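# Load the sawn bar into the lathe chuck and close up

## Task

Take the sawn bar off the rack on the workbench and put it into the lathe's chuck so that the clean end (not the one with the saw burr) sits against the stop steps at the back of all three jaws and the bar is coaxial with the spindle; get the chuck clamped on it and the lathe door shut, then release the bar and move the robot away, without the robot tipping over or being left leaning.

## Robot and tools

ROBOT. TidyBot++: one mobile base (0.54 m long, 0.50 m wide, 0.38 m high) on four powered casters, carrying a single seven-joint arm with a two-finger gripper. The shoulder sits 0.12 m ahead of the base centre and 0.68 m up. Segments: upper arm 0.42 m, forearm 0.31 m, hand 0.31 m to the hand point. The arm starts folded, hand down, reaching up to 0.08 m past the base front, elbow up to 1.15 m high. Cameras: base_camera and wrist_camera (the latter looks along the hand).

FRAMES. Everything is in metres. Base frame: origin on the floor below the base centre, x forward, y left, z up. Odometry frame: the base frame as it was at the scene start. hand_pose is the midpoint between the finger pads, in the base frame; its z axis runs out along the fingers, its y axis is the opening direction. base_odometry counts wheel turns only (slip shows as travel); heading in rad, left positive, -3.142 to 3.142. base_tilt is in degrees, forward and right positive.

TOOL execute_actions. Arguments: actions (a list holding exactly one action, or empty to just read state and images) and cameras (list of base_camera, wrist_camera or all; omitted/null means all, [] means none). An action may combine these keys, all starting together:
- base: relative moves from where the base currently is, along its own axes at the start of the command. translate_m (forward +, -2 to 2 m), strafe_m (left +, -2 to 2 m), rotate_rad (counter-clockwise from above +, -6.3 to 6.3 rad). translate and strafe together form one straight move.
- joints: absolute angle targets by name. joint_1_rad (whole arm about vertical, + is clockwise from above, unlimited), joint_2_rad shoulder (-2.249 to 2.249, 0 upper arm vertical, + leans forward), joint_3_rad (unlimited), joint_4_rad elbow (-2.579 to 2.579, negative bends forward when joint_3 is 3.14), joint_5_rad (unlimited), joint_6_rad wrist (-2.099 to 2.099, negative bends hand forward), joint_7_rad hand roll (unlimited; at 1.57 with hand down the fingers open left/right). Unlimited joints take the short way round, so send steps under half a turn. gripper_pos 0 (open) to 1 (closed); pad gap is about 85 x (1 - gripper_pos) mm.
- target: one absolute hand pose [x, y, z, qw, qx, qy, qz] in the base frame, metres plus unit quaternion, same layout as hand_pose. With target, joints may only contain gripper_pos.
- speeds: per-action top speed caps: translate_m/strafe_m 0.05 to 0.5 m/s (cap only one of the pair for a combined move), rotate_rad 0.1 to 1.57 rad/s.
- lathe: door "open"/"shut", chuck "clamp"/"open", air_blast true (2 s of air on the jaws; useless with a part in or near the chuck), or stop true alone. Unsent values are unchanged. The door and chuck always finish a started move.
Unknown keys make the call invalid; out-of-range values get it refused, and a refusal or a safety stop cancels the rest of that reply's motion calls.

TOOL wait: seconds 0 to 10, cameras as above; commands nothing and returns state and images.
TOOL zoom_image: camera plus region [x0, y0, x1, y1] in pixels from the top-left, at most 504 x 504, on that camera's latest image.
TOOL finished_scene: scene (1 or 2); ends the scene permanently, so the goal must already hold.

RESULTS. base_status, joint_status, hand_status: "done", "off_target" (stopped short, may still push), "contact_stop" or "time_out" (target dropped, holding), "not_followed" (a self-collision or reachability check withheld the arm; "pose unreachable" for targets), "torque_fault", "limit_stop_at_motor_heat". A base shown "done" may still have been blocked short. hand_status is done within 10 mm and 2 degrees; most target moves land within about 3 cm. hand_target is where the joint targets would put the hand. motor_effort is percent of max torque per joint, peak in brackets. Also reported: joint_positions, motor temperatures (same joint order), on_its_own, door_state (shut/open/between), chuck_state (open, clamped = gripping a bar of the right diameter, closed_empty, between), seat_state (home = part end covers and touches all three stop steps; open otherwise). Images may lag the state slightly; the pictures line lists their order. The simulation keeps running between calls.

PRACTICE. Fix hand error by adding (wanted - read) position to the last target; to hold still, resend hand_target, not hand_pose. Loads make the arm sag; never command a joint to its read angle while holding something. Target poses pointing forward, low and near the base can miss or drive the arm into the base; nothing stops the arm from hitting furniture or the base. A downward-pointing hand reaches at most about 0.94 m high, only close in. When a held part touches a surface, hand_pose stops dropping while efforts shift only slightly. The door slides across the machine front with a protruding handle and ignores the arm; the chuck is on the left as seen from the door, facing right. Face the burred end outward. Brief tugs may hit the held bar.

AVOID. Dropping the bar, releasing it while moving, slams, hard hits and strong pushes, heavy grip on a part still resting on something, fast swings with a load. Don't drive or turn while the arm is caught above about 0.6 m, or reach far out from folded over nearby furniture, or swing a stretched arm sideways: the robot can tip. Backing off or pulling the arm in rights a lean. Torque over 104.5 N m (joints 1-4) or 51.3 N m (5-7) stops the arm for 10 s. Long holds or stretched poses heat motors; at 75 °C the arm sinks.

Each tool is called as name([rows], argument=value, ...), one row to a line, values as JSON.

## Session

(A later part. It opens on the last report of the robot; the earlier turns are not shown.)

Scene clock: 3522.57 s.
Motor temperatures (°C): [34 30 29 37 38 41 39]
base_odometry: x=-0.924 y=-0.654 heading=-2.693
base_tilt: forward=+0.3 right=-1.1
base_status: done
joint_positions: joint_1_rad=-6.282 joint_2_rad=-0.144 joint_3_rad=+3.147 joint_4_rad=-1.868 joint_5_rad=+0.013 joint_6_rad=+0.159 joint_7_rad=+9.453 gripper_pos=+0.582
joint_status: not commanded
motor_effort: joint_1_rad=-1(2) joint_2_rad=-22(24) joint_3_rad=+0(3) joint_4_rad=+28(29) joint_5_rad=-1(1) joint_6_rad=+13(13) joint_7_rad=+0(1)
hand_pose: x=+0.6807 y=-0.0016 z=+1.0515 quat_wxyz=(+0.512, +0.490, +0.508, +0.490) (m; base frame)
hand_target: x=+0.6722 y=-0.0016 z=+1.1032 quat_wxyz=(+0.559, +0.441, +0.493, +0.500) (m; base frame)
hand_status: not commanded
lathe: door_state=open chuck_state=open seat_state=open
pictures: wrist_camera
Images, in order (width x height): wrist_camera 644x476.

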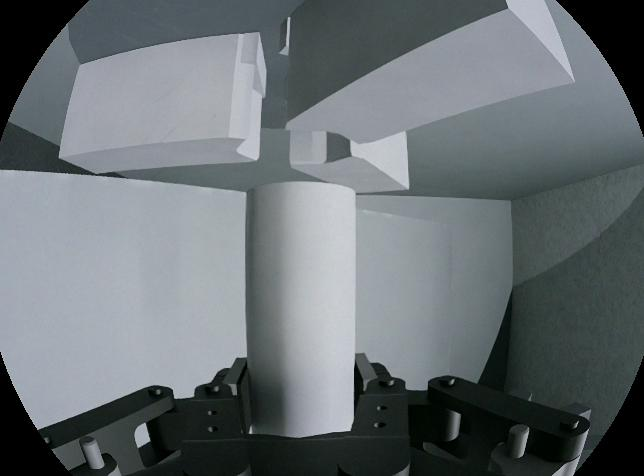

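execute_actions([
  {"base": {"strafe_m": 0.014}, "speeds": {"strafe_m": 0.05}, "joints": {"joint_7_rad": -3.062, "joint_2_rad": -0.158}},
], cameras=["wrist_camera"])

zoom_image(camera="wrist_camera", region=[220, 150, 380, 230])

Scene clock: 3619.00 s.
Motor temperatures (°C): [34 30 28 37 38 41 39]
base_odometry: x=-0.918 y=-0.667 heading=-2.693
base_tilt: forward=+0.3 right=-1.1
base_status: done
joint_positions: joint_1_rad=-6.282 joint_2_rad=-0.144 joint_3_rad=+3.147 joint_4_rad=-1.868 joint_5_rad=+0.013 joint_6_rad=+0.159 joint_7_rad=+9.466 gripper_pos=+0.582
joint_status: all done
motor_effort: joint_1_rad=-1(3) joint_2_rad=-21(24) joint_3_rad=+0(3) joint_4_rad=+28(29) joint_5_rad=-2(2) joint_6_rad=+13(14) joint_7_rad=+0(1)
hand_pose: x=+0.6807 y=-0.0018 z=+1.0515 quat_wxyz=(+0.515, +0.486, +0.511, +0.487) (m; base frame)
hand_target: x=+0.6743 y=-0.0016 z=+1.1005 quat_wxyz=(+0.561, +0.439, +0.497, +0.496) (m; base frame)
hand_status: not commanded
lathe: door_state=open chuck_state=open seat_state=open
pictures: wrist_camera
Images, in order (width x height): wrist_camera 644x476.

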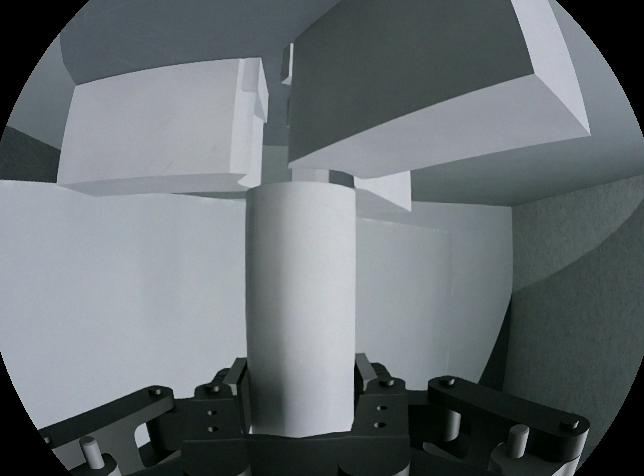

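Scaled by 3.150.

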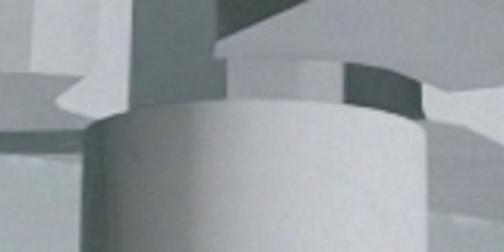

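execute_actions([
  {"base": {"strafe_m": 0.003}, "speeds": {"strafe_m": 0.05}, "joints": {"joint_2_rad": -0.150}},
], cameras=["wrist_camera"])

zoom_image(camera="wrist_camera", region=[220, 150, 380, 230])

Scene clock: 3627.03 s.
Motor temperatures (°C): [34 30 28 37 38 41 39]
base_odometry: x=-0.917 y=-0.670 heading=-2.693
base_tilt: forward=+0.3 right=-1.0
base_status: done
joint_positions: joint_1_rad=-6.282 joint_2_rad=-0.143 joint_3_rad=+3.147 joint_4_rad=-1.868 joint_5_rad=+0.013 joint_6_rad=+0.159 joint_7_rad=+9.466 gripper_pos=+0.582
joint_status: all done
motor_effort: joint_1_rad=-1(3) joint_2_rad=-21(23) joint_3_rad=+0(4) joint_4_rad=+28(28) joint_5_rad=-1(1) joint_6_rad=+13(13) joint_7_rad=+0(0)
hand_pose: x=+0.6809 y=-0.0017 z=+1.0513 quat_wxyz=(+0.515, +0.486, +0.511, +0.486) (m; base frame)
hand_target: x=+0.6776 y=-0.0016 z=+1.0960 quat_wxyz=(+0.559, +0.441, +0.499, +0.494) (m; base frame)
hand_status: not commanded
lathe: door_state=open chuck_state=open seat_state=open
pictures: wrist_camera
Images, in order (width x height): wrist_camera 644x476.

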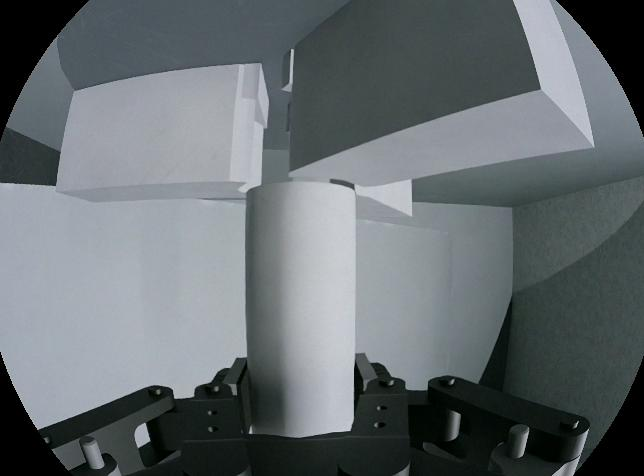

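Scaled by 3.150.

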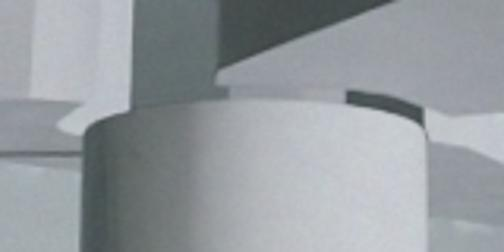

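execute_actions([
  {"joints": {"joint_2_rad": -0.136}},
], cameras=[])

Scene clock: 3635.33 s.
Motor temperatures (°C): [34 30 28 37 38 41 39]
base_odometry: x=-0.917 y=-0.670 heading=-2.693
base_tilt: forward=+0.3 right=-1.0
base_status: not commanded
joint_positions: joint_1_rad=-6.282 joint_2_rad=-0.136 joint_3_rad=+3.147 joint_4_rad=-1.868 joint_5_rad=+0.013 joint_6_rad=+0.159 joint_7_rad=+9.466 gripper_pos=+0.582
joint_status: all done
motor_effort: joint_1_rad=-1(1) joint_2_rad=-22(23) joint_3_rad=+0(0) joint_4_rad=+28(29) joint_5_rad=-1(2) joint_6_rad=+12(13) joint_7_rad=-1(1)
hand_pose: x=+0.6835 y=-0.0017 z=+1.0473 quat_wxyz=(+0.513, +0.488, +0.513, +0.485) (m; base frame)
hand_target: x=+0.6834 y=-0.0017 z=+1.0882 quat_wxyz=(+0.556, +0.444, +0.503, +0.491) (m; base frame)
hand_status: not commanded
lathe: door_state=open chuck_state=open seat_state=open
pictures: none
No camera images: "cameras" was empty.

execute_actions([
  {"joints": {"joint_2_rad": -0.147}},
], cameras=["wrist_camera"])

zoom_image(camera="wrist_camera", region=[220, 150, 380, 230])

Scene clock: 3639.70 s.
Motor temperatures (°C): [34 30 28 37 38 41 39]
base_odometry: x=-0.917 y=-0.670 heading=-2.693
base_tilt: forward=+0.3 right=-1.1
base_status: not commanded
joint_positions: joint_1_rad=-6.282 joint_2_rad=-0.136 joint_3_rad=+3.147 joint_4_rad=-1.868 joint_5_rad=+0.013 joint_6_rad=+0.159 joint_7_rad=+9.466 gripper_pos=+0.582
joint_status: all done
motor_effort: joint_1_rad=-1(1) joint_2_rad=-22(23) joint_3_rad=+0(0) joint_4_rad=+28(28) joint_5_rad=-1(1) joint_6_rad=+13(13) joint_7_rad=+0(1)
hand_pose: x=+0.6835 y=-0.0017 z=+1.0473 quat_wxyz=(+0.513, +0.488, +0.513, +0.485) (m; base frame)
hand_target: x=+0.6789 y=-0.0017 z=+1.0943 quat_wxyz=(+0.558, +0.442, +0.500, +0.493) (m; base frame)
hand_status: not commanded
lathe: door_state=open chuck_state=open seat_state=open
pictures: wrist_camera
Images, in order (width x height): wrist_camera 644x476.

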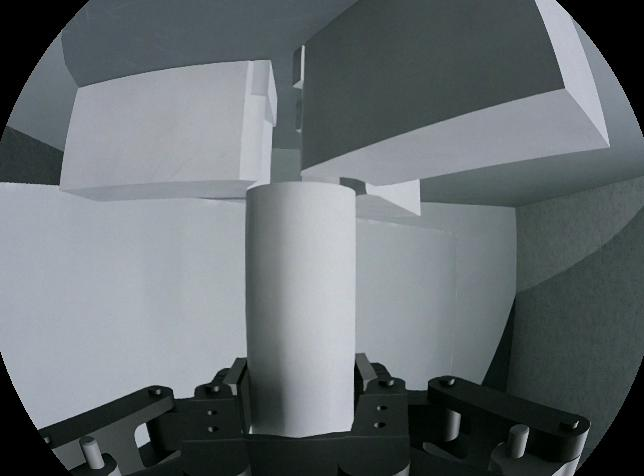

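Scaled by 3.150.

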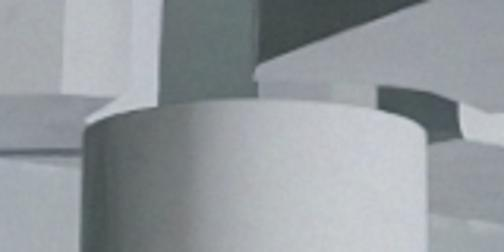

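execute_actions([
  {"base": {"strafe_m": -0.002}, "joints": {"joint_2_rad": -0.149}},
], cameras=["wrist_camera"])

zoom_image(camera="wrist_camera", region=[220, 150, 380, 230])

Scene clock: 3650.80 s.
Motor temperatures (°C): [34 30 28 37 38 41 39]
base_odometry: x=-0.918 y=-0.668 heading=-2.693
base_tilt: forward=+0.3 right=-1.1
base_status: done
joint_positions: joint_1_rad=-6.282 joint_2_rad=-0.136 joint_3_rad=+3.147 joint_4_rad=-1.868 joint_5_rad=+0.013 joint_6_rad=+0.159 joint_7_rad=+9.466 gripper_pos=+0.582
joint_status: all done
motor_effort: joint_1_rad=-1(3) joint_2_rad=-21(24) joint_3_rad=+0(3) joint_4_rad=+28(29) joint_5_rad=+0(2) joint_6_rad=+12(13) joint_7_rad=+0(1)
hand_pose: x=+0.6835 y=-0.0019 z=+1.0474 quat_wxyz=(+0.514, +0.488, +0.513, +0.485) (m; base frame)
hand_target: x=+0.6781 y=-0.0016 z=+1.0955 quat_wxyz=(+0.559, +0.441, +0.499, +0.494) (m; base frame)
hand_status: not commanded
lathe: door_state=open chuck_state=open seat_state=open
pictures: wrist_camera
Images, in order (width x height): wrist_camera 644x476.

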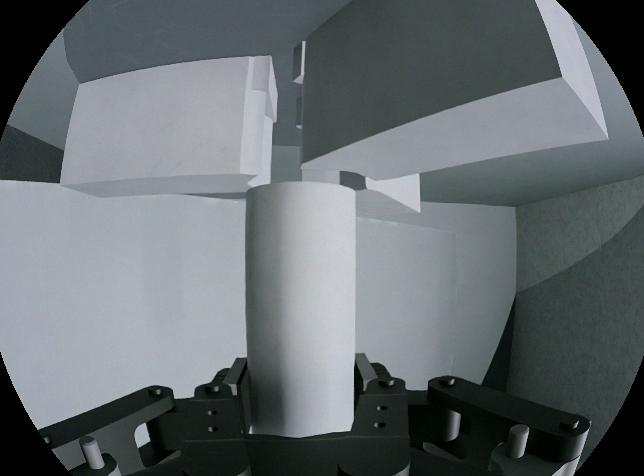

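Scaled by 3.150.

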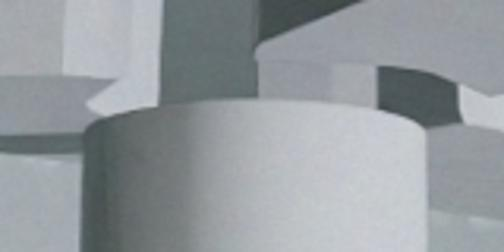

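execute_actions([
  {"joints": {"joint_2_rad": -0.153}},
], cameras=[])

Scene clock: 3653.07 s.
Motor temperatures (°C): [34 30 28 37 38 41 39]
base_odometry: x=-0.918 y=-0.668 heading=-2.693
base_tilt: forward=+0.3 right=-1.1
base_status: not commanded
joint_positions: joint_1_rad=-6.282 joint_2_rad=-0.136 joint_3_rad=+3.147 joint_4_rad=-1.868 joint_5_rad=+0.013 joint_6_rad=+0.159 joint_7_rad=+9.466 gripper_pos=+0.582
joint_status: all done
motor_effort: joint_1_rad=-1(1) joint_2_rad=-22(23) joint_3_rad=+0(0) joint_4_rad=+28(28) joint_5_rad=-1(1) joint_6_rad=+12(13) joint_7_rad=+0(1)
hand_pose: x=+0.6835 y=-0.0019 z=+1.0474 quat_wxyz=(+0.514, +0.488, +0.513, +0.485) (m; base frame)
hand_target: x=+0.6764 y=-0.0016 z=+1.0977 quat_wxyz=(+0.560, +0.440, +0.498, +0.495) (m; base frame)
hand_status: not commanded
lathe: door_state=open chuck_state=open seat_state=open
pictures: none
No camera images: "cameras" was empty.

execute_actions([
  {"joints": {"joint_2_rad": -0.162}},
], cameras=[])

execute_actions([
  {"joints": {"joint_2_rad": -0.1395}},
], cameras=["wrist_camera"])

zoom_image(camera="wrist_camera", region=[220, 150, 380, 230])

Scene clock: 3660.00 s.
Motor temperatures (°C): [34 30 28 37 38 41 39]
base_odometry: x=-0.918 y=-0.668 heading=-2.693
base_tilt: forward=+0.3 right=-1.0
base_status: not commanded
joint_positions: joint_1_rad=-6.282 joint_2_rad=-0.138 joint_3_rad=+3.147 joint_4_rad=-1.868 joint_5_rad=+0.013 joint_6_rad=+0.159 joint_7_rad=+9.466 gripper_pos=+0.582
joint_status: all done
motor_effort: joint_1_rad=-1(1) joint_2_rad=-22(23) joint_3_rad=+0(0) joint_4_rad=+28(28) joint_5_rad=-1(1) joint_6_rad=+13(13) joint_7_rad=-1(1)
hand_pose: x=+0.6830 y=-0.0019 z=+1.0481 quat_wxyz=(+0.514, +0.488, +0.512, +0.485) (m; base frame)
hand_target: x=+0.6726 y=-0.0016 z=+1.1027 quat_wxyz=(+0.562, +0.438, +0.496, +0.496) (m; base frame)
hand_status: not commanded
lathe: door_state=open chuck_state=open seat_state=open
pictures: none
No camera images: "cameras" was empty.

Scene clock: 3660.60 s.
Motor temperatures (°C): [34 30 28 37 38 41 39]
base_odometry: x=-0.918 y=-0.668 heading=-2.693
base_tilt: forward=+0.3 right=-1.0
base_status: not commanded
joint_positions: joint_1_rad=-6.282 joint_2_rad=-0.133 joint_3_rad=+3.147 joint_4_rad=-1.868 joint_5_rad=+0.013 joint_6_rad=+0.159 joint_7_rad=+9.466 gripper_pos=+0.582
joint_status: all done
motor_effort: joint_1_rad=-1(1) joint_2_rad=-22(24) joint_3_rad=+0(0) joint_4_rad=+28(29) joint_5_rad=-1(2) joint_6_rad=+13(13) joint_7_rad=+0(1)
hand_pose: x=+0.6847 y=-0.0019 z=+1.0454 quat_wxyz=(+0.513, +0.489, +0.514, +0.484) (m; base frame)
hand_target: x=+0.6820 y=-0.0017 z=+1.0901 quat_wxyz=(+0.557, +0.443, +0.502, +0.492) (m; base frame)
hand_status: not commanded
lathe: door_state=open chuck_state=open seat_state=open
pictures: wrist_camera
Images, in order (width x height): wrist_camera 644x476.

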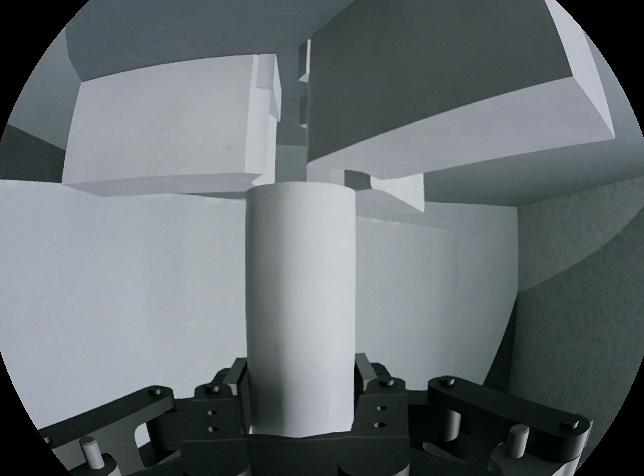

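Scaled by 3.150.

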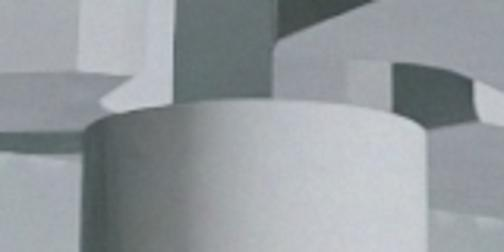

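execute_actions([
  {"joints": {"joint_2_rad": -0.1640}},
], cameras=["wrist_camera"])

zoom_image(camera="wrist_camera", region=[220, 150, 380, 230])

Scene clock: 3669.17 s.
Motor temperatures (°C): [34 30 28 37 38 41 39]
base_odometry: x=-0.918 y=-0.668 heading=-2.693
base_tilt: forward=+0.3 right=-1.1
base_status: not commanded
joint_positions: joint_1_rad=-6.282 joint_2_rad=-0.140 joint_3_rad=+3.147 joint_4_rad=-1.868 joint_5_rad=+0.013 joint_6_rad=+0.159 joint_7_rad=+9.466 gripper_pos=+0.582
joint_status: all done
motor_effort: joint_1_rad=-1(1) joint_2_rad=-21(24) joint_3_rad=+0(0) joint_4_rad=+28(29) joint_5_rad=-1(1) joint_6_rad=+13(13) joint_7_rad=+0(1)
hand_pose: x=+0.6820 y=-0.0019 z=+1.0497 quat_wxyz=(+0.515, +0.487, +0.512, +0.486) (m; base frame)
hand_target: x=+0.6718 y=-0.0016 z=+1.1038 quat_wxyz=(+0.563, +0.437, +0.495, +0.497) (m; base frame)
hand_status: not commanded
lathe: door_state=open chuck_state=open seat_state=open
pictures: wrist_camera
Images, in order (width x height): wrist_camera 644x476.

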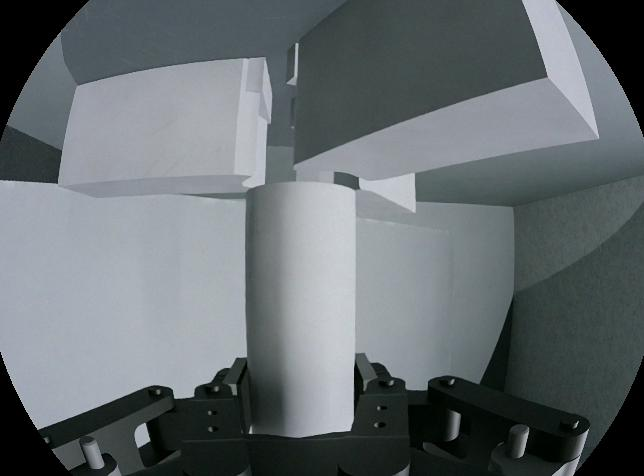

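Scaled by 3.150.

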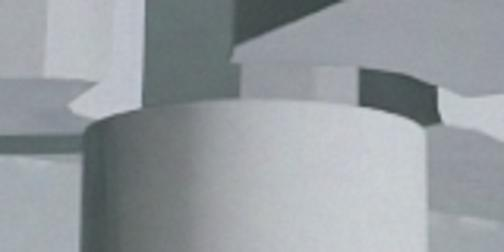

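zoom_image(camera="wrist_camera", region=[225, 145, 285, 205])

zoom_image(camera="wrist_camera", region=[280, 150, 380, 210])

Scaled by 8.400.

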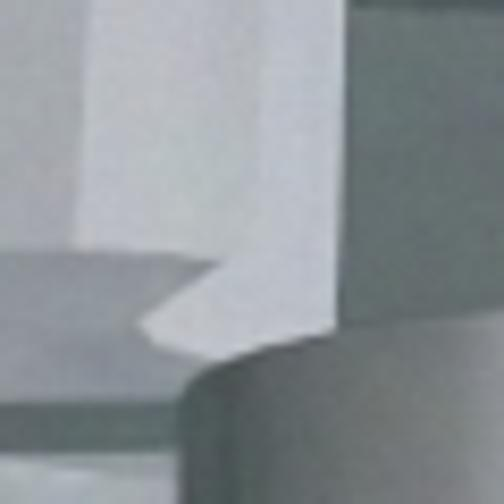

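Scaled by 5.040.

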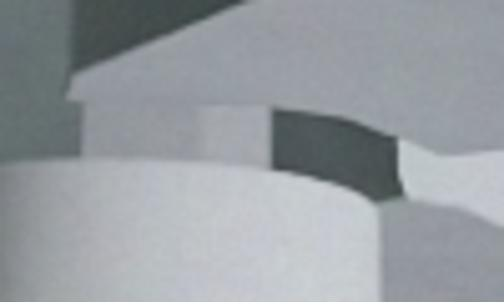

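execute_actions([
  {"base": {"strafe_m": 0.004}, "speeds": {"strafe_m": 0.05}},
], cameras=["wrist_camera"])

zoom_image(camera="wrist_camera", region=[230, 150, 380, 225])

Scene clock: 3713.63 s.
Motor temperatures (°C): [34 30 28 37 38 41 39]
base_odometry: x=-0.916 y=-0.671 heading=-2.693
base_tilt: forward=+0.3 right=-1.1
base_status: done
joint_positions: joint_1_rad=-6.282 joint_2_rad=-0.140 joint_3_rad=+3.147 joint_4_rad=-1.868 joint_5_rad=+0.013 joint_6_rad=+0.159 joint_7_rad=+9.466 gripper_pos=+0.582
joint_status: not commanded
motor_effort: joint_1_rad=-1(4) joint_2_rad=-22(23) joint_3_rad=+0(4) joint_4_rad=+28(28) joint_5_rad=+0(2) joint_6_rad=+12(13) joint_7_rad=+0(1)
hand_pose: x=+0.6820 y=-0.0020 z=+1.0498 quat_wxyz=(+0.515, +0.487, +0.512, +0.486) (m; base frame)
hand_target: x=+0.6718 y=-0.0016 z=+1.1038 quat_wxyz=(+0.563, +0.437, +0.495, +0.497) (m; base frame)
hand_status: not commanded
lathe: door_state=open chuck_state=open seat_state=open
pictures: wrist_camera
Images, in order (width x height): wrist_camera 644x476.

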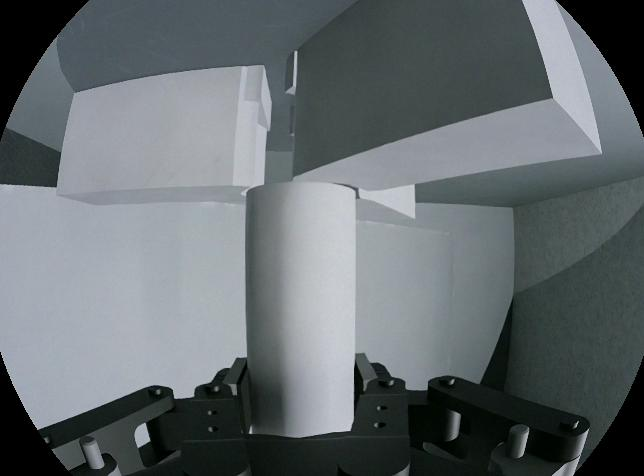

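Scaled by 3.360.

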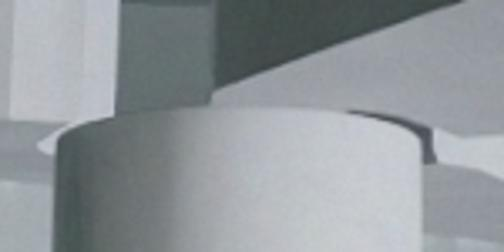

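zoom_image(camera="wrist_camera", region=[280, 165, 340, 205])

zoom_image(camera="wrist_camera", region=[330, 165, 390, 205])

zoom_image(camera="wrist_camera", region=[225, 165, 285, 205])

Scaled by 8.400.

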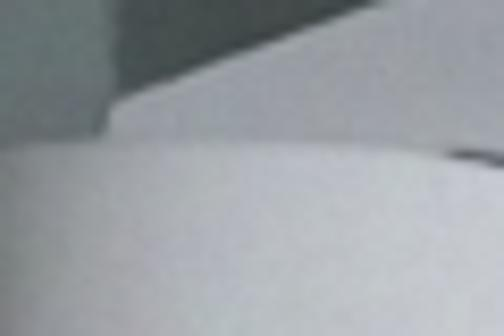

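Scaled by 8.400.

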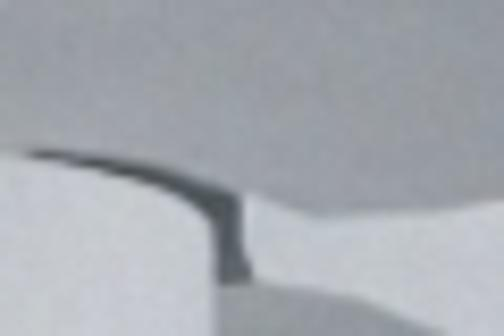

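Scaled by 8.400.

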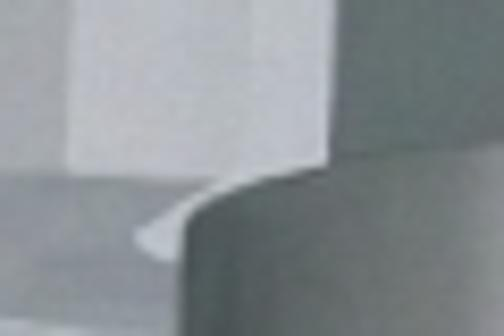

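execute_actions([
  {"base": {"strafe_m": 0.002}, "speeds": {"strafe_m": 0.05}},
], cameras=["wrist_camera"])

zoom_image(camera="wrist_camera", region=[220, 160, 400, 220])

Scene clock: 3776.67 s.
Motor temperatures (°C): [34 30 28 37 38 41 39]
base_odometry: x=-0.915 y=-0.673 heading=-2.693
base_tilt: forward=+0.3 right=-1.1
base_status: done
joint_positions: joint_1_rad=-6.281 joint_2_rad=-0.140 joint_3_rad=+3.147 joint_4_rad=-1.868 joint_5_rad=+0.013 joint_6_rad=+0.160 joint_7_rad=+9.466 gripper_pos=+0.582
joint_status: not commanded
motor_effort: joint_1_rad=-1(3) joint_2_rad=-22(22) joint_3_rad=+0(2) joint_4_rad=+28(28) joint_5_rad=-1(1) joint_6_rad=+13(13) joint_7_rad=+0(1)
hand_pose: x=+0.6820 y=-0.0020 z=+1.0505 quat_wxyz=(+0.515, +0.487, +0.511, +0.486) (m; base frame)
hand_target: x=+0.6718 y=-0.0016 z=+1.1038 quat_wxyz=(+0.563, +0.437, +0.495, +0.497) (m; base frame)
hand_status: not commanded
lathe: door_state=open chuck_state=open seat_state=open
pictures: wrist_camera
Images, in order (width x height): wrist_camera 644x476.

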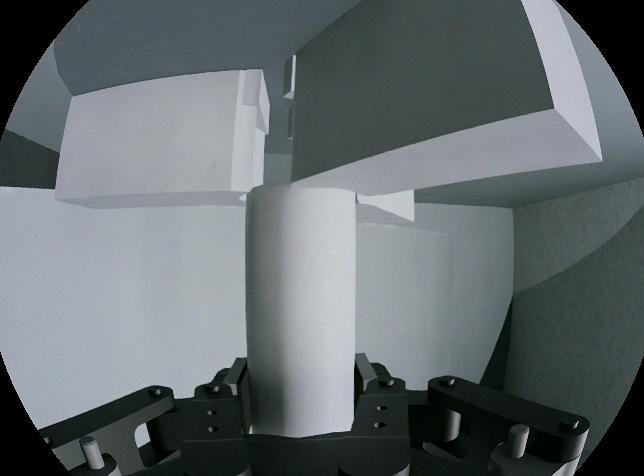

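Scaled by 2.800.

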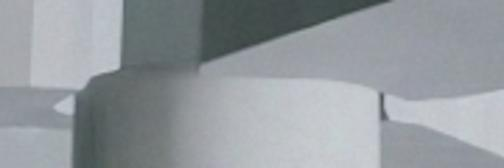

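zoom_image(camera="wrist_camera", region=[230, 165, 310, 215])

zoom_image(camera="wrist_camera", region=[300, 165, 380, 215])

Scaled by 6.300.

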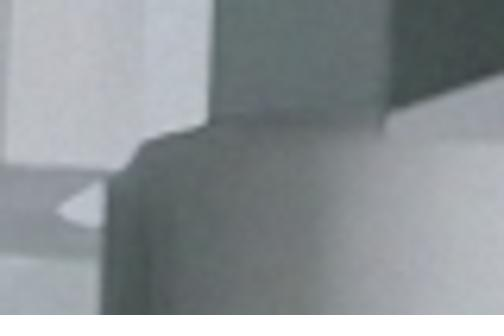

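Scaled by 6.300.

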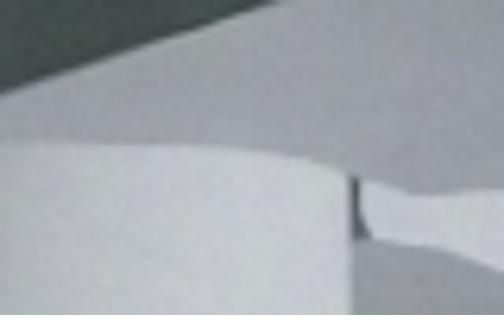

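execute_actions([
  {"base": {"translate_m": 0.005}, "speeds": {"translate_m": 0.05}},
], cameras=["wrist_camera"])

zoom_image(camera="wrist_camera", region=[230, 165, 310, 215])

zoom_image(camera="wrist_camera", region=[300, 165, 380, 215])

Scene clock: 3821.27 s.
Motor temperatures (°C): [34 30 28 37 38 41 39]
base_odometry: x=-0.920 y=-0.676 heading=-2.693
base_tilt: forward=+0.3 right=-1.1
base_status: done
joint_positions: joint_1_rad=-6.281 joint_2_rad=-0.144 joint_3_rad=+3.147 joint_4_rad=-1.868 joint_5_rad=+0.013 joint_6_rad=+0.161 joint_7_rad=+9.466 gripper_pos=+0.582
joint_status: not commanded
motor_effort: joint_1_rad=+0(1) joint_2_rad=-20(25) joint_3_rad=+0(2) joint_4_rad=+28(30) joint_5_rad=-1(1) joint_6_rad=+13(14) joint_7_rad=+0(1)
hand_pose: x=+0.6808 y=-0.0020 z=+1.0525 quat_wxyz=(+0.516, +0.486, +0.510, +0.487) (m; base frame)
hand_target: x=+0.6718 y=-0.0016 z=+1.1038 quat_wxyz=(+0.563, +0.437, +0.495, +0.497) (m; base frame)
hand_status: not commanded
lathe: door_state=open chuck_state=open seat_state=open
pictures: wrist_camera
Images, in order (width x height): wrist_camera 644x476.

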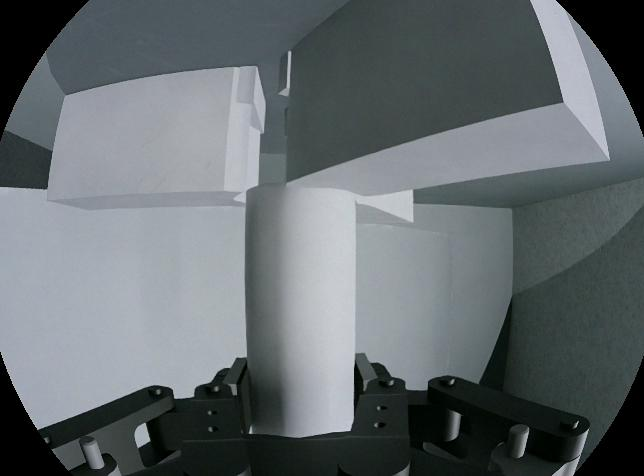

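Scaled by 6.300.

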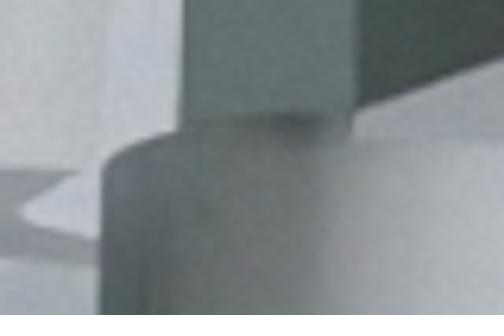

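Scaled by 6.300.

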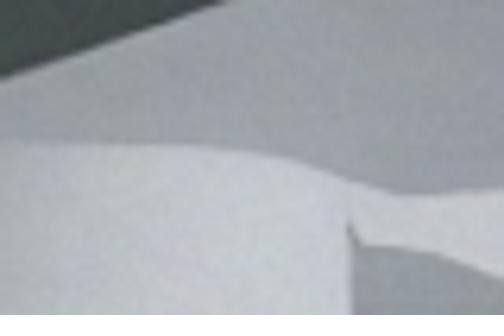

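execute_actions([
  {"base": {"strafe_m": 0.005}, "speeds": {"strafe_m": 0.05}, "joints": {"joint_2_rad": -0.149}},
], cameras=["wrist_camera"])

zoom_image(camera="wrist_camera", region=[220, 165, 380, 225])

Scene clock: 3837.43 s.
Motor temperatures (°C): [34 30 28 37 38 41 39]
base_odometry: x=-0.918 y=-0.680 heading=-2.693
base_tilt: forward=+0.3 right=-1.1
base_status: done
joint_positions: joint_1_rad=-6.282 joint_2_rad=-0.143 joint_3_rad=+3.146 joint_4_rad=-1.868 joint_5_rad=+0.013 joint_6_rad=+0.161 joint_7_rad=+9.466 gripper_pos=+0.582
joint_status: all done
motor_effort: joint_1_rad=+0(3) joint_2_rad=-21(22) joint_3_rad=+1(4) joint_4_rad=+28(29) joint_5_rad=-1(2) joint_6_rad=+13(14) joint_7_rad=+0(1)
hand_pose: x=+0.6811 y=-0.0018 z=+1.0520 quat_wxyz=(+0.516, +0.486, +0.510, +0.487) (m; base frame)
hand_target: x=+0.6781 y=-0.0016 z=+1.0955 quat_wxyz=(+0.559, +0.441, +0.499, +0.494) (m; base frame)
hand_status: not commanded
lathe: door_state=open chuck_state=open seat_state=open
pictures: wrist_camera
Images, in order (width x height): wrist_camera 644x476.

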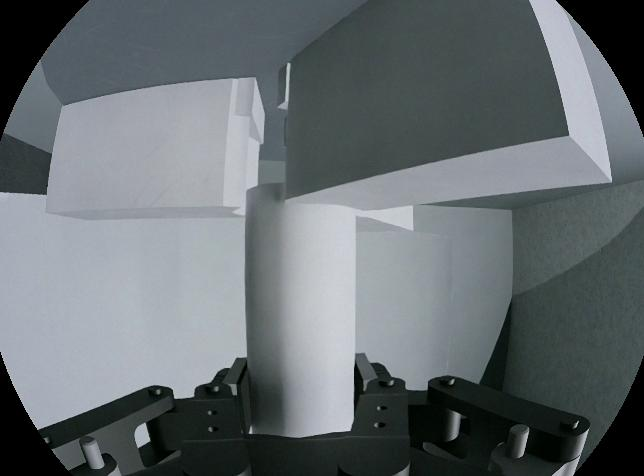

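Scaled by 3.150.

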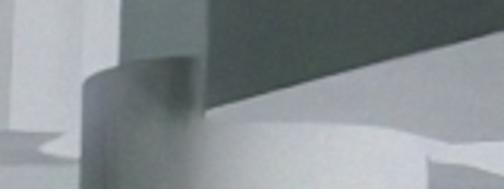

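execute_actions([
  {"base": {"strafe_m": 0.006}, "speeds": {"strafe_m": 0.05}},
], cameras=["wrist_camera"])

Scene clock: 3858.37 s.
Motor temperatures (°C): [34 30 28 37 38 41 39]
base_odometry: x=-0.915 y=-0.686 heading=-2.693
base_tilt: forward=+0.3 right=-1.1
base_status: done
joint_positions: joint_1_rad=-6.281 joint_2_rad=-0.143 joint_3_rad=+3.146 joint_4_rad=-1.868 joint_5_rad=+0.013 joint_6_rad=+0.161 joint_7_rad=+9.466 gripper_pos=+0.582
joint_status: not commanded
motor_effort: joint_1_rad=+0(3) joint_2_rad=-19(21) joint_3_rad=+1(4) joint_4_rad=+29(29) joint_5_rad=+0(1) joint_6_rad=+13(13) joint_7_rad=+0(1)
hand_pose: x=+0.6811 y=-0.0017 z=+1.0520 quat_wxyz=(+0.516, +0.486, +0.511, +0.487) (m; base frame)
hand_target: x=+0.6781 y=-0.0016 z=+1.0955 quat_wxyz=(+0.559, +0.441, +0.499, +0.494) (m; base frame)
hand_status: not commanded
lathe: door_state=open chuck_state=open seat_state=open
pictures: wrist_camera
Images, in order (width x height): wrist_camera 644x476.

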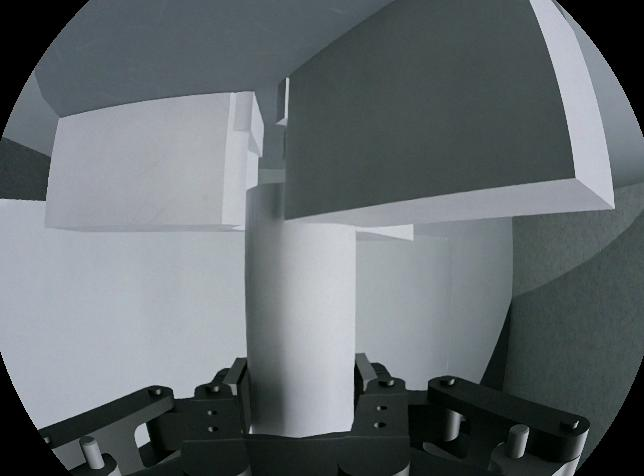

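zoom_image(camera="wrist_camera", region=[200, 70, 440, 250])

Scaled by 2.100.

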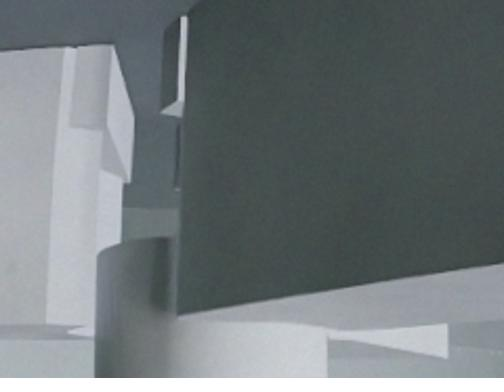

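execute_actions([
  {"base": {"strafe_m": 0.006}, "speeds": {"strafe_m": 0.05}},
], cameras=["wrist_camera"])

zoom_image(camera="wrist_camera", region=[200, 70, 440, 250])

Scene clock: 3873.63 s.
Motor temperatures (°C): [34 30 28 37 38 41 39]
base_odometry: x=-0.913 y=-0.691 heading=-2.693
base_tilt: forward=+0.3 right=-1.1
base_status: done
joint_positions: joint_1_rad=-6.281 joint_2_rad=-0.143 joint_3_rad=+3.146 joint_4_rad=-1.868 joint_5_rad=+0.013 joint_6_rad=+0.161 joint_7_rad=+9.466 gripper_pos=+0.582
joint_status: not commanded
motor_effort: joint_1_rad=+0(3) joint_2_rad=-20(21) joint_3_rad=+1(4) joint_4_rad=+29(29) joint_5_rad=-1(1) joint_6_rad=+13(14) joint_7_rad=+0(1)
hand_pose: x=+0.6810 y=-0.0016 z=+1.0520 quat_wxyz=(+0.516, +0.486, +0.511, +0.487) (m; base frame)
hand_target: x=+0.6781 y=-0.0016 z=+1.0955 quat_wxyz=(+0.559, +0.441, +0.499, +0.494) (m; base frame)
hand_status: not commanded
lathe: door_state=open chuck_state=open seat_state=open
pictures: wrist_camera
Images, in order (width x height): wrist_camera 644x476.

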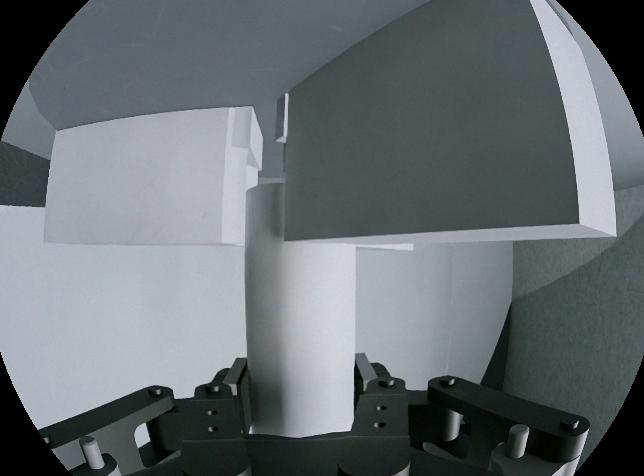

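Scaled by 2.100.

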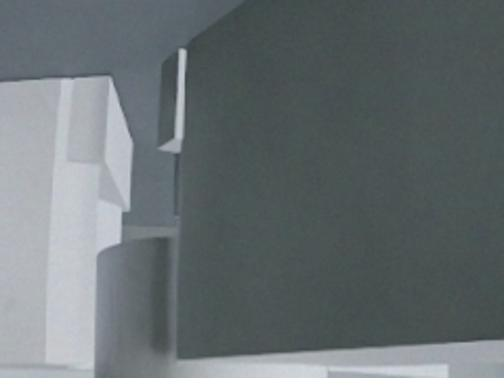

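execute_actions([
  {"base": {"strafe_m": 0.006}, "speeds": {"strafe_m": 0.05}},
], cameras=["wrist_camera"])

zoom_image(camera="wrist_camera", region=[200, 70, 440, 250])

Scene clock: 3876.57 s.
Motor temperatures (°C): [34 30 28 37 38 41 39]
base_odometry: x=-0.910 y=-0.697 heading=-2.693
base_tilt: forward=+0.3 right=-1.0
base_status: done
joint_positions: joint_1_rad=-6.281 joint_2_rad=-0.143 joint_3_rad=+3.146 joint_4_rad=-1.868 joint_5_rad=+0.013 joint_6_rad=+0.161 joint_7_rad=+9.466 gripper_pos=+0.582
joint_status: not commanded
motor_effort: joint_1_rad=+0(3) joint_2_rad=-19(20) joint_3_rad=+1(4) joint_4_rad=+29(29) joint_5_rad=-2(2) joint_6_rad=+13(13) joint_7_rad=+0(1)
hand_pose: x=+0.6810 y=-0.0015 z=+1.0520 quat_wxyz=(+0.516, +0.486, +0.511, +0.487) (m; base frame)
hand_target: x=+0.6781 y=-0.0016 z=+1.0955 quat_wxyz=(+0.559, +0.441, +0.499, +0.494) (m; base frame)
hand_status: not commanded
lathe: door_state=open chuck_state=open seat_state=open
pictures: wrist_camera
Images, in order (width x height): wrist_camera 644x476.

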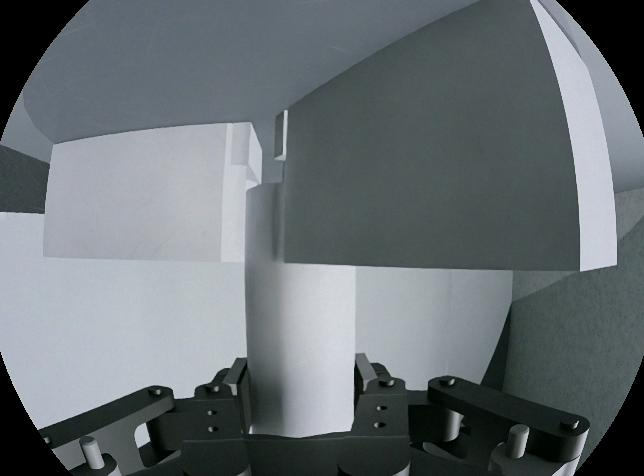

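Scaled by 2.100.

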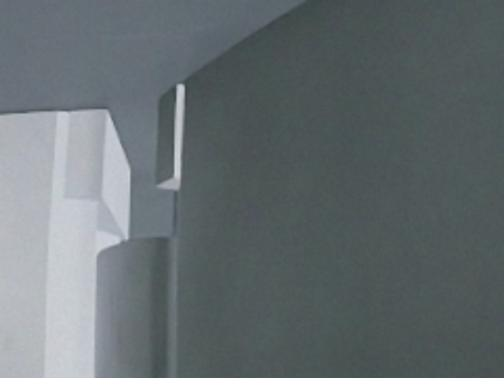

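execute_actions([
  {"base": {"strafe_m": 0.004}, "speeds": {"strafe_m": 0.05}},
], cameras=["wrist_camera"])

zoom_image(camera="wrist_camera", region=[200, 70, 440, 250])

Scene clock: 3882.40 s.
Motor temperatures (°C): [34 30 28 37 38 41 39]
base_odometry: x=-0.908 y=-0.701 heading=-2.693
base_tilt: forward=+0.3 right=-1.0
base_status: done
joint_positions: joint_1_rad=-6.281 joint_2_rad=-0.143 joint_3_rad=+3.145 joint_4_rad=-1.868 joint_5_rad=+0.013 joint_6_rad=+0.161 joint_7_rad=+9.466 gripper_pos=+0.582
joint_status: not commanded
motor_effort: joint_1_rad=+0(4) joint_2_rad=-17(18) joint_3_rad=+1(4) joint_4_rad=+28(29) joint_5_rad=-1(2) joint_6_rad=+13(14) joint_7_rad=+0(1)
hand_pose: x=+0.6810 y=-0.0016 z=+1.0520 quat_wxyz=(+0.516, +0.486, +0.511, +0.487) (m; base frame)
hand_target: x=+0.6781 y=-0.0016 z=+1.0955 quat_wxyz=(+0.559, +0.441, +0.499, +0.494) (m; base frame)
hand_status: not commanded
lathe: door_state=open chuck_state=open seat_state=open
pictures: wrist_camera
Images, in order (width x height): wrist_camera 644x476.

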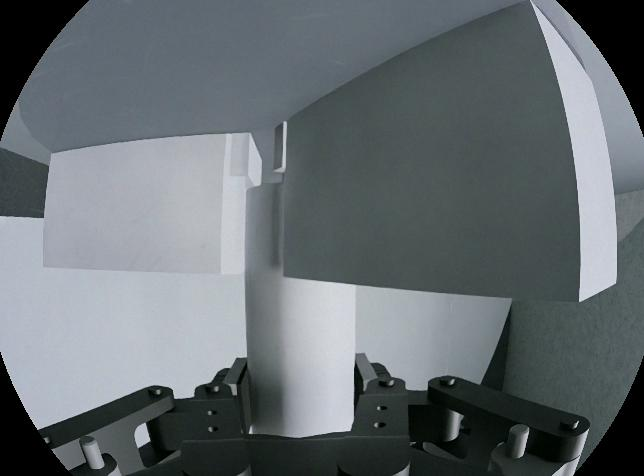

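Scaled by 2.100.

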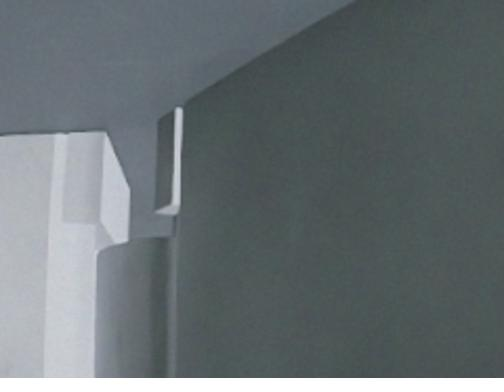

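execute_actions([
  {"base": {"strafe_m": 0.003}, "speeds": {"strafe_m": 0.05}},
], cameras=["wrist_camera"])

zoom_image(camera="wrist_camera", region=[200, 70, 440, 250])

Scene clock: 3886.33 s.
Motor temperatures (°C): [34 30 28 37 38 41 39]
base_odometry: x=-0.907 y=-0.704 heading=-2.694
base_tilt: forward=+0.3 right=-1.1
base_status: done
joint_positions: joint_1_rad=-6.280 joint_2_rad=-0.143 joint_3_rad=+3.146 joint_4_rad=-1.868 joint_5_rad=+0.013 joint_6_rad=+0.161 joint_7_rad=+9.466 gripper_pos=+0.582
joint_status: not commanded
motor_effort: joint_1_rad=+0(4) joint_2_rad=-17(18) joint_3_rad=+1(3) joint_4_rad=+30(30) joint_5_rad=-2(2) joint_6_rad=+14(14) joint_7_rad=-1(1)
hand_pose: x=+0.6809 y=-0.0026 z=+1.0522 quat_wxyz=(+0.516, +0.486, +0.510, +0.487) (m; base frame)
hand_target: x=+0.6781 y=-0.0016 z=+1.0955 quat_wxyz=(+0.559, +0.441, +0.499, +0.494) (m; base frame)
hand_status: not commanded
lathe: door_state=open chuck_state=open seat_state=open
pictures: wrist_camera
Images, in order (width x height): wrist_camera 644x476.

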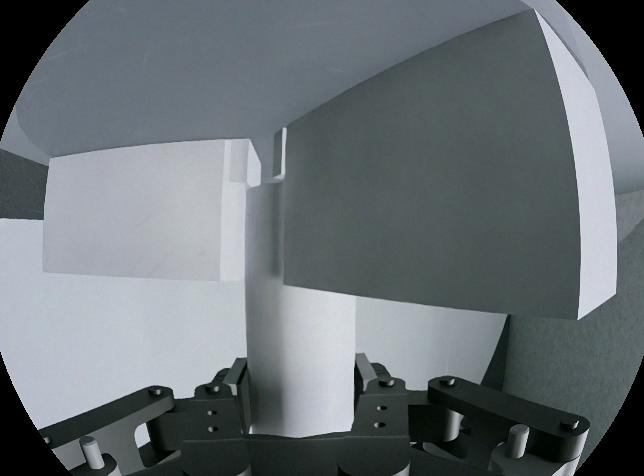

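Scaled by 2.100.

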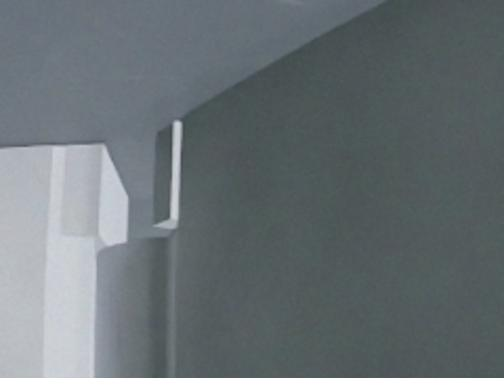

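execute_actions([
  {"base": {"strafe_m": 0.002}, "speeds": {"strafe_m": 0.05}},
], cameras=["wrist_camera"])

zoom_image(camera="wrist_camera", region=[200, 70, 440, 250])

Scene clock: 3890.60 s.
Motor temperatures (°C): [34 30 28 37 38 41 39]
base_odometry: x=-0.906 y=-0.706 heading=-2.694
base_tilt: forward=+0.3 right=-1.1
base_status: done
joint_positions: joint_1_rad=-6.278 joint_2_rad=-0.143 joint_3_rad=+3.148 joint_4_rad=-1.868 joint_5_rad=+0.013 joint_6_rad=+0.161 joint_7_rad=+9.466 gripper_pos=+0.582
joint_status: not commanded
motor_effort: joint_1_rad=-1(6) joint_2_rad=-17(18) joint_3_rad=+0(5) joint_4_rad=+31(31) joint_5_rad=-1(2) joint_6_rad=+15(15) joint_7_rad=-1(1)
hand_pose: x=+0.6809 y=-0.0047 z=+1.0522 quat_wxyz=(+0.517, +0.487, +0.509, +0.486) (m; base frame)
hand_target: x=+0.6781 y=-0.0016 z=+1.0955 quat_wxyz=(+0.559, +0.441, +0.499, +0.494) (m; base frame)
hand_status: not commanded
lathe: door_state=open chuck_state=open seat_state=open
pictures: wrist_camera
Images, in order (width x height): wrist_camera 644x476.

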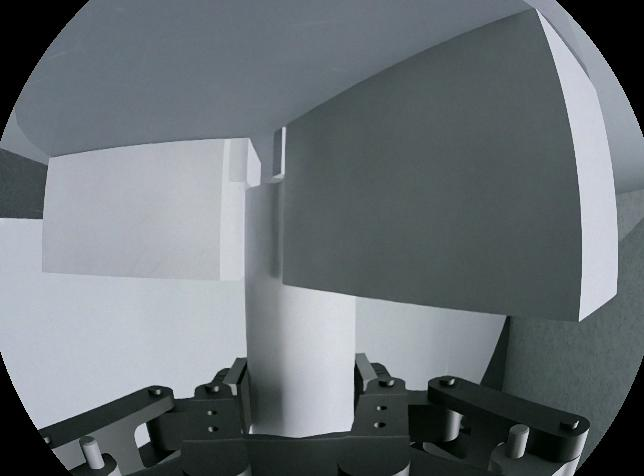

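Scaled by 2.100.

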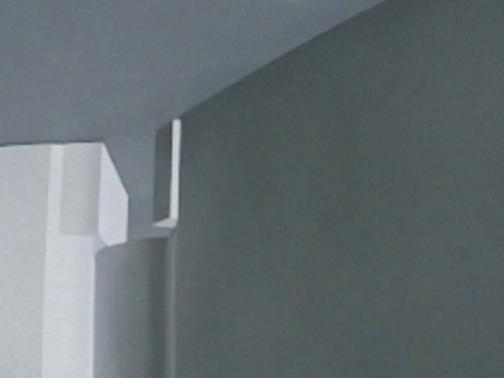

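execute_actions([
  {"lathe": {"chuck": "clamp"}},
], cameras=["wrist_camera"])

wait(seconds=1.5, cameras=["wrist_camera"])

Scene clock: 3930.50 s.
Motor temperatures (°C): [34 30 28 37 38 41 39]
base_odometry: x=-0.906 y=-0.706 heading=-2.694
base_tilt: forward=+0.3 right=-1.0
base_status: not commanded
joint_positions: joint_1_rad=-6.278 joint_2_rad=-0.143 joint_3_rad=+3.148 joint_4_rad=-1.868 joint_5_rad=+0.013 joint_6_rad=+0.161 joint_7_rad=+9.466 gripper_pos=+0.582
joint_status: not commanded
motor_effort: joint_1_rad=-1(2) joint_2_rad=-17(17) joint_3_rad=+0(0) joint_4_rad=+32(32) joint_5_rad=-2(2) joint_6_rad=+15(16) joint_7_rad=-1(1)
hand_pose: x=+0.6809 y=-0.0047 z=+1.0519 quat_wxyz=(+0.517, +0.487, +0.509, +0.486) (m; base frame)
hand_target: x=+0.6781 y=-0.0016 z=+1.0955 quat_wxyz=(+0.559, +0.441, +0.499, +0.494) (m; base frame)
hand_status: not commanded
lathe: door_state=open chuck_state=between seat_state=open
pictures: wrist_camera
Images, in order (width x height): wrist_camera 644x476.

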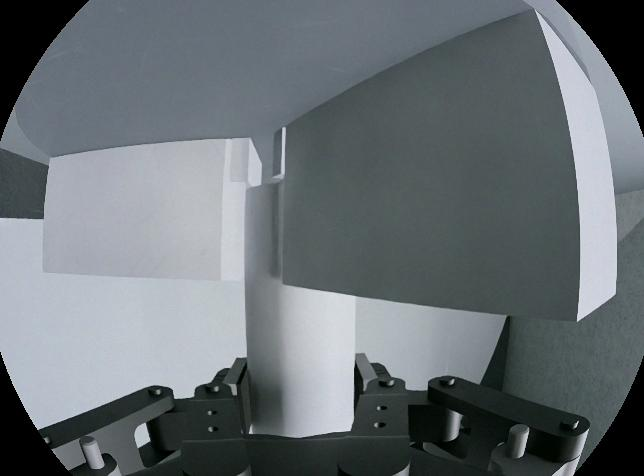

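Scene clock: 3932.00 s.
Motor temperatures (°C): [34 30 28 37 38 41 39]
base_odometry: x=-0.906 y=-0.706 heading=-2.694
base_tilt: forward=+0.3 right=-1.1
base_status: not commanded
joint_positions: joint_1_rad=-6.278 joint_2_rad=-0.148 joint_3_rad=+3.148 joint_4_rad=-1.874 joint_5_rad=+0.013 joint_6_rad=+0.161 joint_7_rad=+9.466 gripper_pos=+0.582
joint_status: not commanded
motor_effort: joint_1_rad=-1(2) joint_2_rad=-16(17) joint_3_rad=+0(0) joint_4_rad=+31(32) joint_5_rad=+4(2) joint_6_rad=+15(16) joint_7_rad=+5(1)
hand_pose: x=+0.6790 y=-0.0046 z=+1.0510 quat_wxyz=(+0.517, +0.488, +0.510, +0.485) (m; base frame)
hand_target: x=+0.6781 y=-0.0016 z=+1.0955 quat_wxyz=(+0.559, +0.441, +0.499, +0.494) (m; base frame)
hand_status: not commanded
wait: 1.50 s; at rest by 0.57 s
lathe: door_state=open chuck_state=clamped seat_state=open
pictures: wrist_camera
Images, in order (width x height): wrist_camera 644x476.

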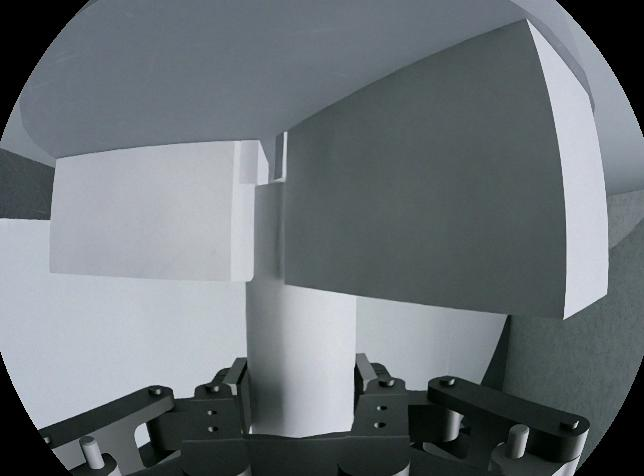

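execute_actions([
  {"joints": {"joint_7_rad": -3.077}},
], cameras=[])

Scene clock: 3962.20 s.
Motor temperatures (°C): [33 30 28 37 38 41 39]
base_odometry: x=-0.906 y=-0.706 heading=-2.694
base_tilt: forward=+0.3 right=-1.0
base_status: not commanded
joint_positions: joint_1_rad=-6.278 joint_2_rad=-0.148 joint_3_rad=+3.148 joint_4_rad=-1.874 joint_5_rad=+0.013 joint_6_rad=+0.161 joint_7_rad=+9.465 gripper_pos=+0.582
joint_status: all done
motor_effort: joint_1_rad=-1(1) joint_2_rad=-16(17) joint_3_rad=+0(0) joint_4_rad=+31(31) joint_5_rad=+3(5) joint_6_rad=+14(15) joint_7_rad=+4(4)
hand_pose: x=+0.6790 y=-0.0046 z=+1.0510 quat_wxyz=(+0.517, +0.488, +0.509, +0.486) (m; base frame)
hand_target: x=+0.6781 y=-0.0016 z=+1.0955 quat_wxyz=(+0.555, +0.445, +0.496, +0.498) (m; base frame)
hand_status: not commanded
lathe: door_state=open chuck_state=clamped seat_state=open
pictures: none
No camera images: "cameras" was empty.

execute_actions([
  {"joints": {"joint_7_rad": -3.1}},
], cameras=[])

Scene clock: 3968.87 s.
Motor temperatures (°C): [33 30 28 37 38 41 39]
base_odometry: x=-0.906 y=-0.706 heading=-2.694
base_tilt: forward=+0.3 right=-1.1
base_status: not commanded
joint_positions: joint_1_rad=-6.278 joint_2_rad=-0.148 joint_3_rad=+3.148 joint_4_rad=-1.874 joint_5_rad=+0.013 joint_6_rad=+0.161 joint_7_rad=+9.460 gripper_pos=+0.582
joint_status: all done
motor_effort: joint_1_rad=-1(2) joint_2_rad=-17(17) joint_3_rad=+0(0) joint_4_rad=+31(31) joint_5_rad=+3(4) joint_6_rad=+15(15) joint_7_rad=+2(4)
hand_pose: x=+0.6790 y=-0.0046 z=+1.0510 quat_wxyz=(+0.515, +0.489, +0.508, +0.487) (m; base frame)
hand_target: x=+0.6781 y=-0.0016 z=+1.0955 quat_wxyz=(+0.549, +0.451, +0.491, +0.504) (m; base frame)
hand_status: not commanded
lathe: door_state=open chuck_state=clamped seat_state=open
pictures: none
No camera images: "cameras" was empty.

execute_actions([
  {"joints": {"joint_7_rad": -3.108}},
], cameras=[])

Scene clock: 3987.67 s.
Motor temperatures (°C): [33 30 28 37 38 41 39]
base_odometry: x=-0.906 y=-0.706 heading=-2.694
base_tilt: forward=+0.3 right=-1.1
base_status: not commanded
joint_positions: joint_1_rad=-6.278 joint_2_rad=-0.148 joint_3_rad=+3.148 joint_4_rad=-1.874 joint_5_rad=+0.013 joint_6_rad=+0.161 joint_7_rad=+9.460 gripper_pos=+0.582
joint_status: all done
motor_effort: joint_1_rad=-1(2) joint_2_rad=-17(17) joint_3_rad=+0(0) joint_4_rad=+31(31) joint_5_rad=+2(2) joint_6_rad=+14(15) joint_7_rad=+2(2)
hand_pose: x=+0.6790 y=-0.0046 z=+1.0510 quat_wxyz=(+0.515, +0.489, +0.508, +0.487) (m; base frame)
hand_target: x=+0.6781 y=-0.0016 z=+1.0955 quat_wxyz=(+0.547, +0.452, +0.489, +0.506) (m; base frame)
hand_status: not commanded
lathe: door_state=open chuck_state=clamped seat_state=open
pictures: none
No camera images: "cameras" was empty.


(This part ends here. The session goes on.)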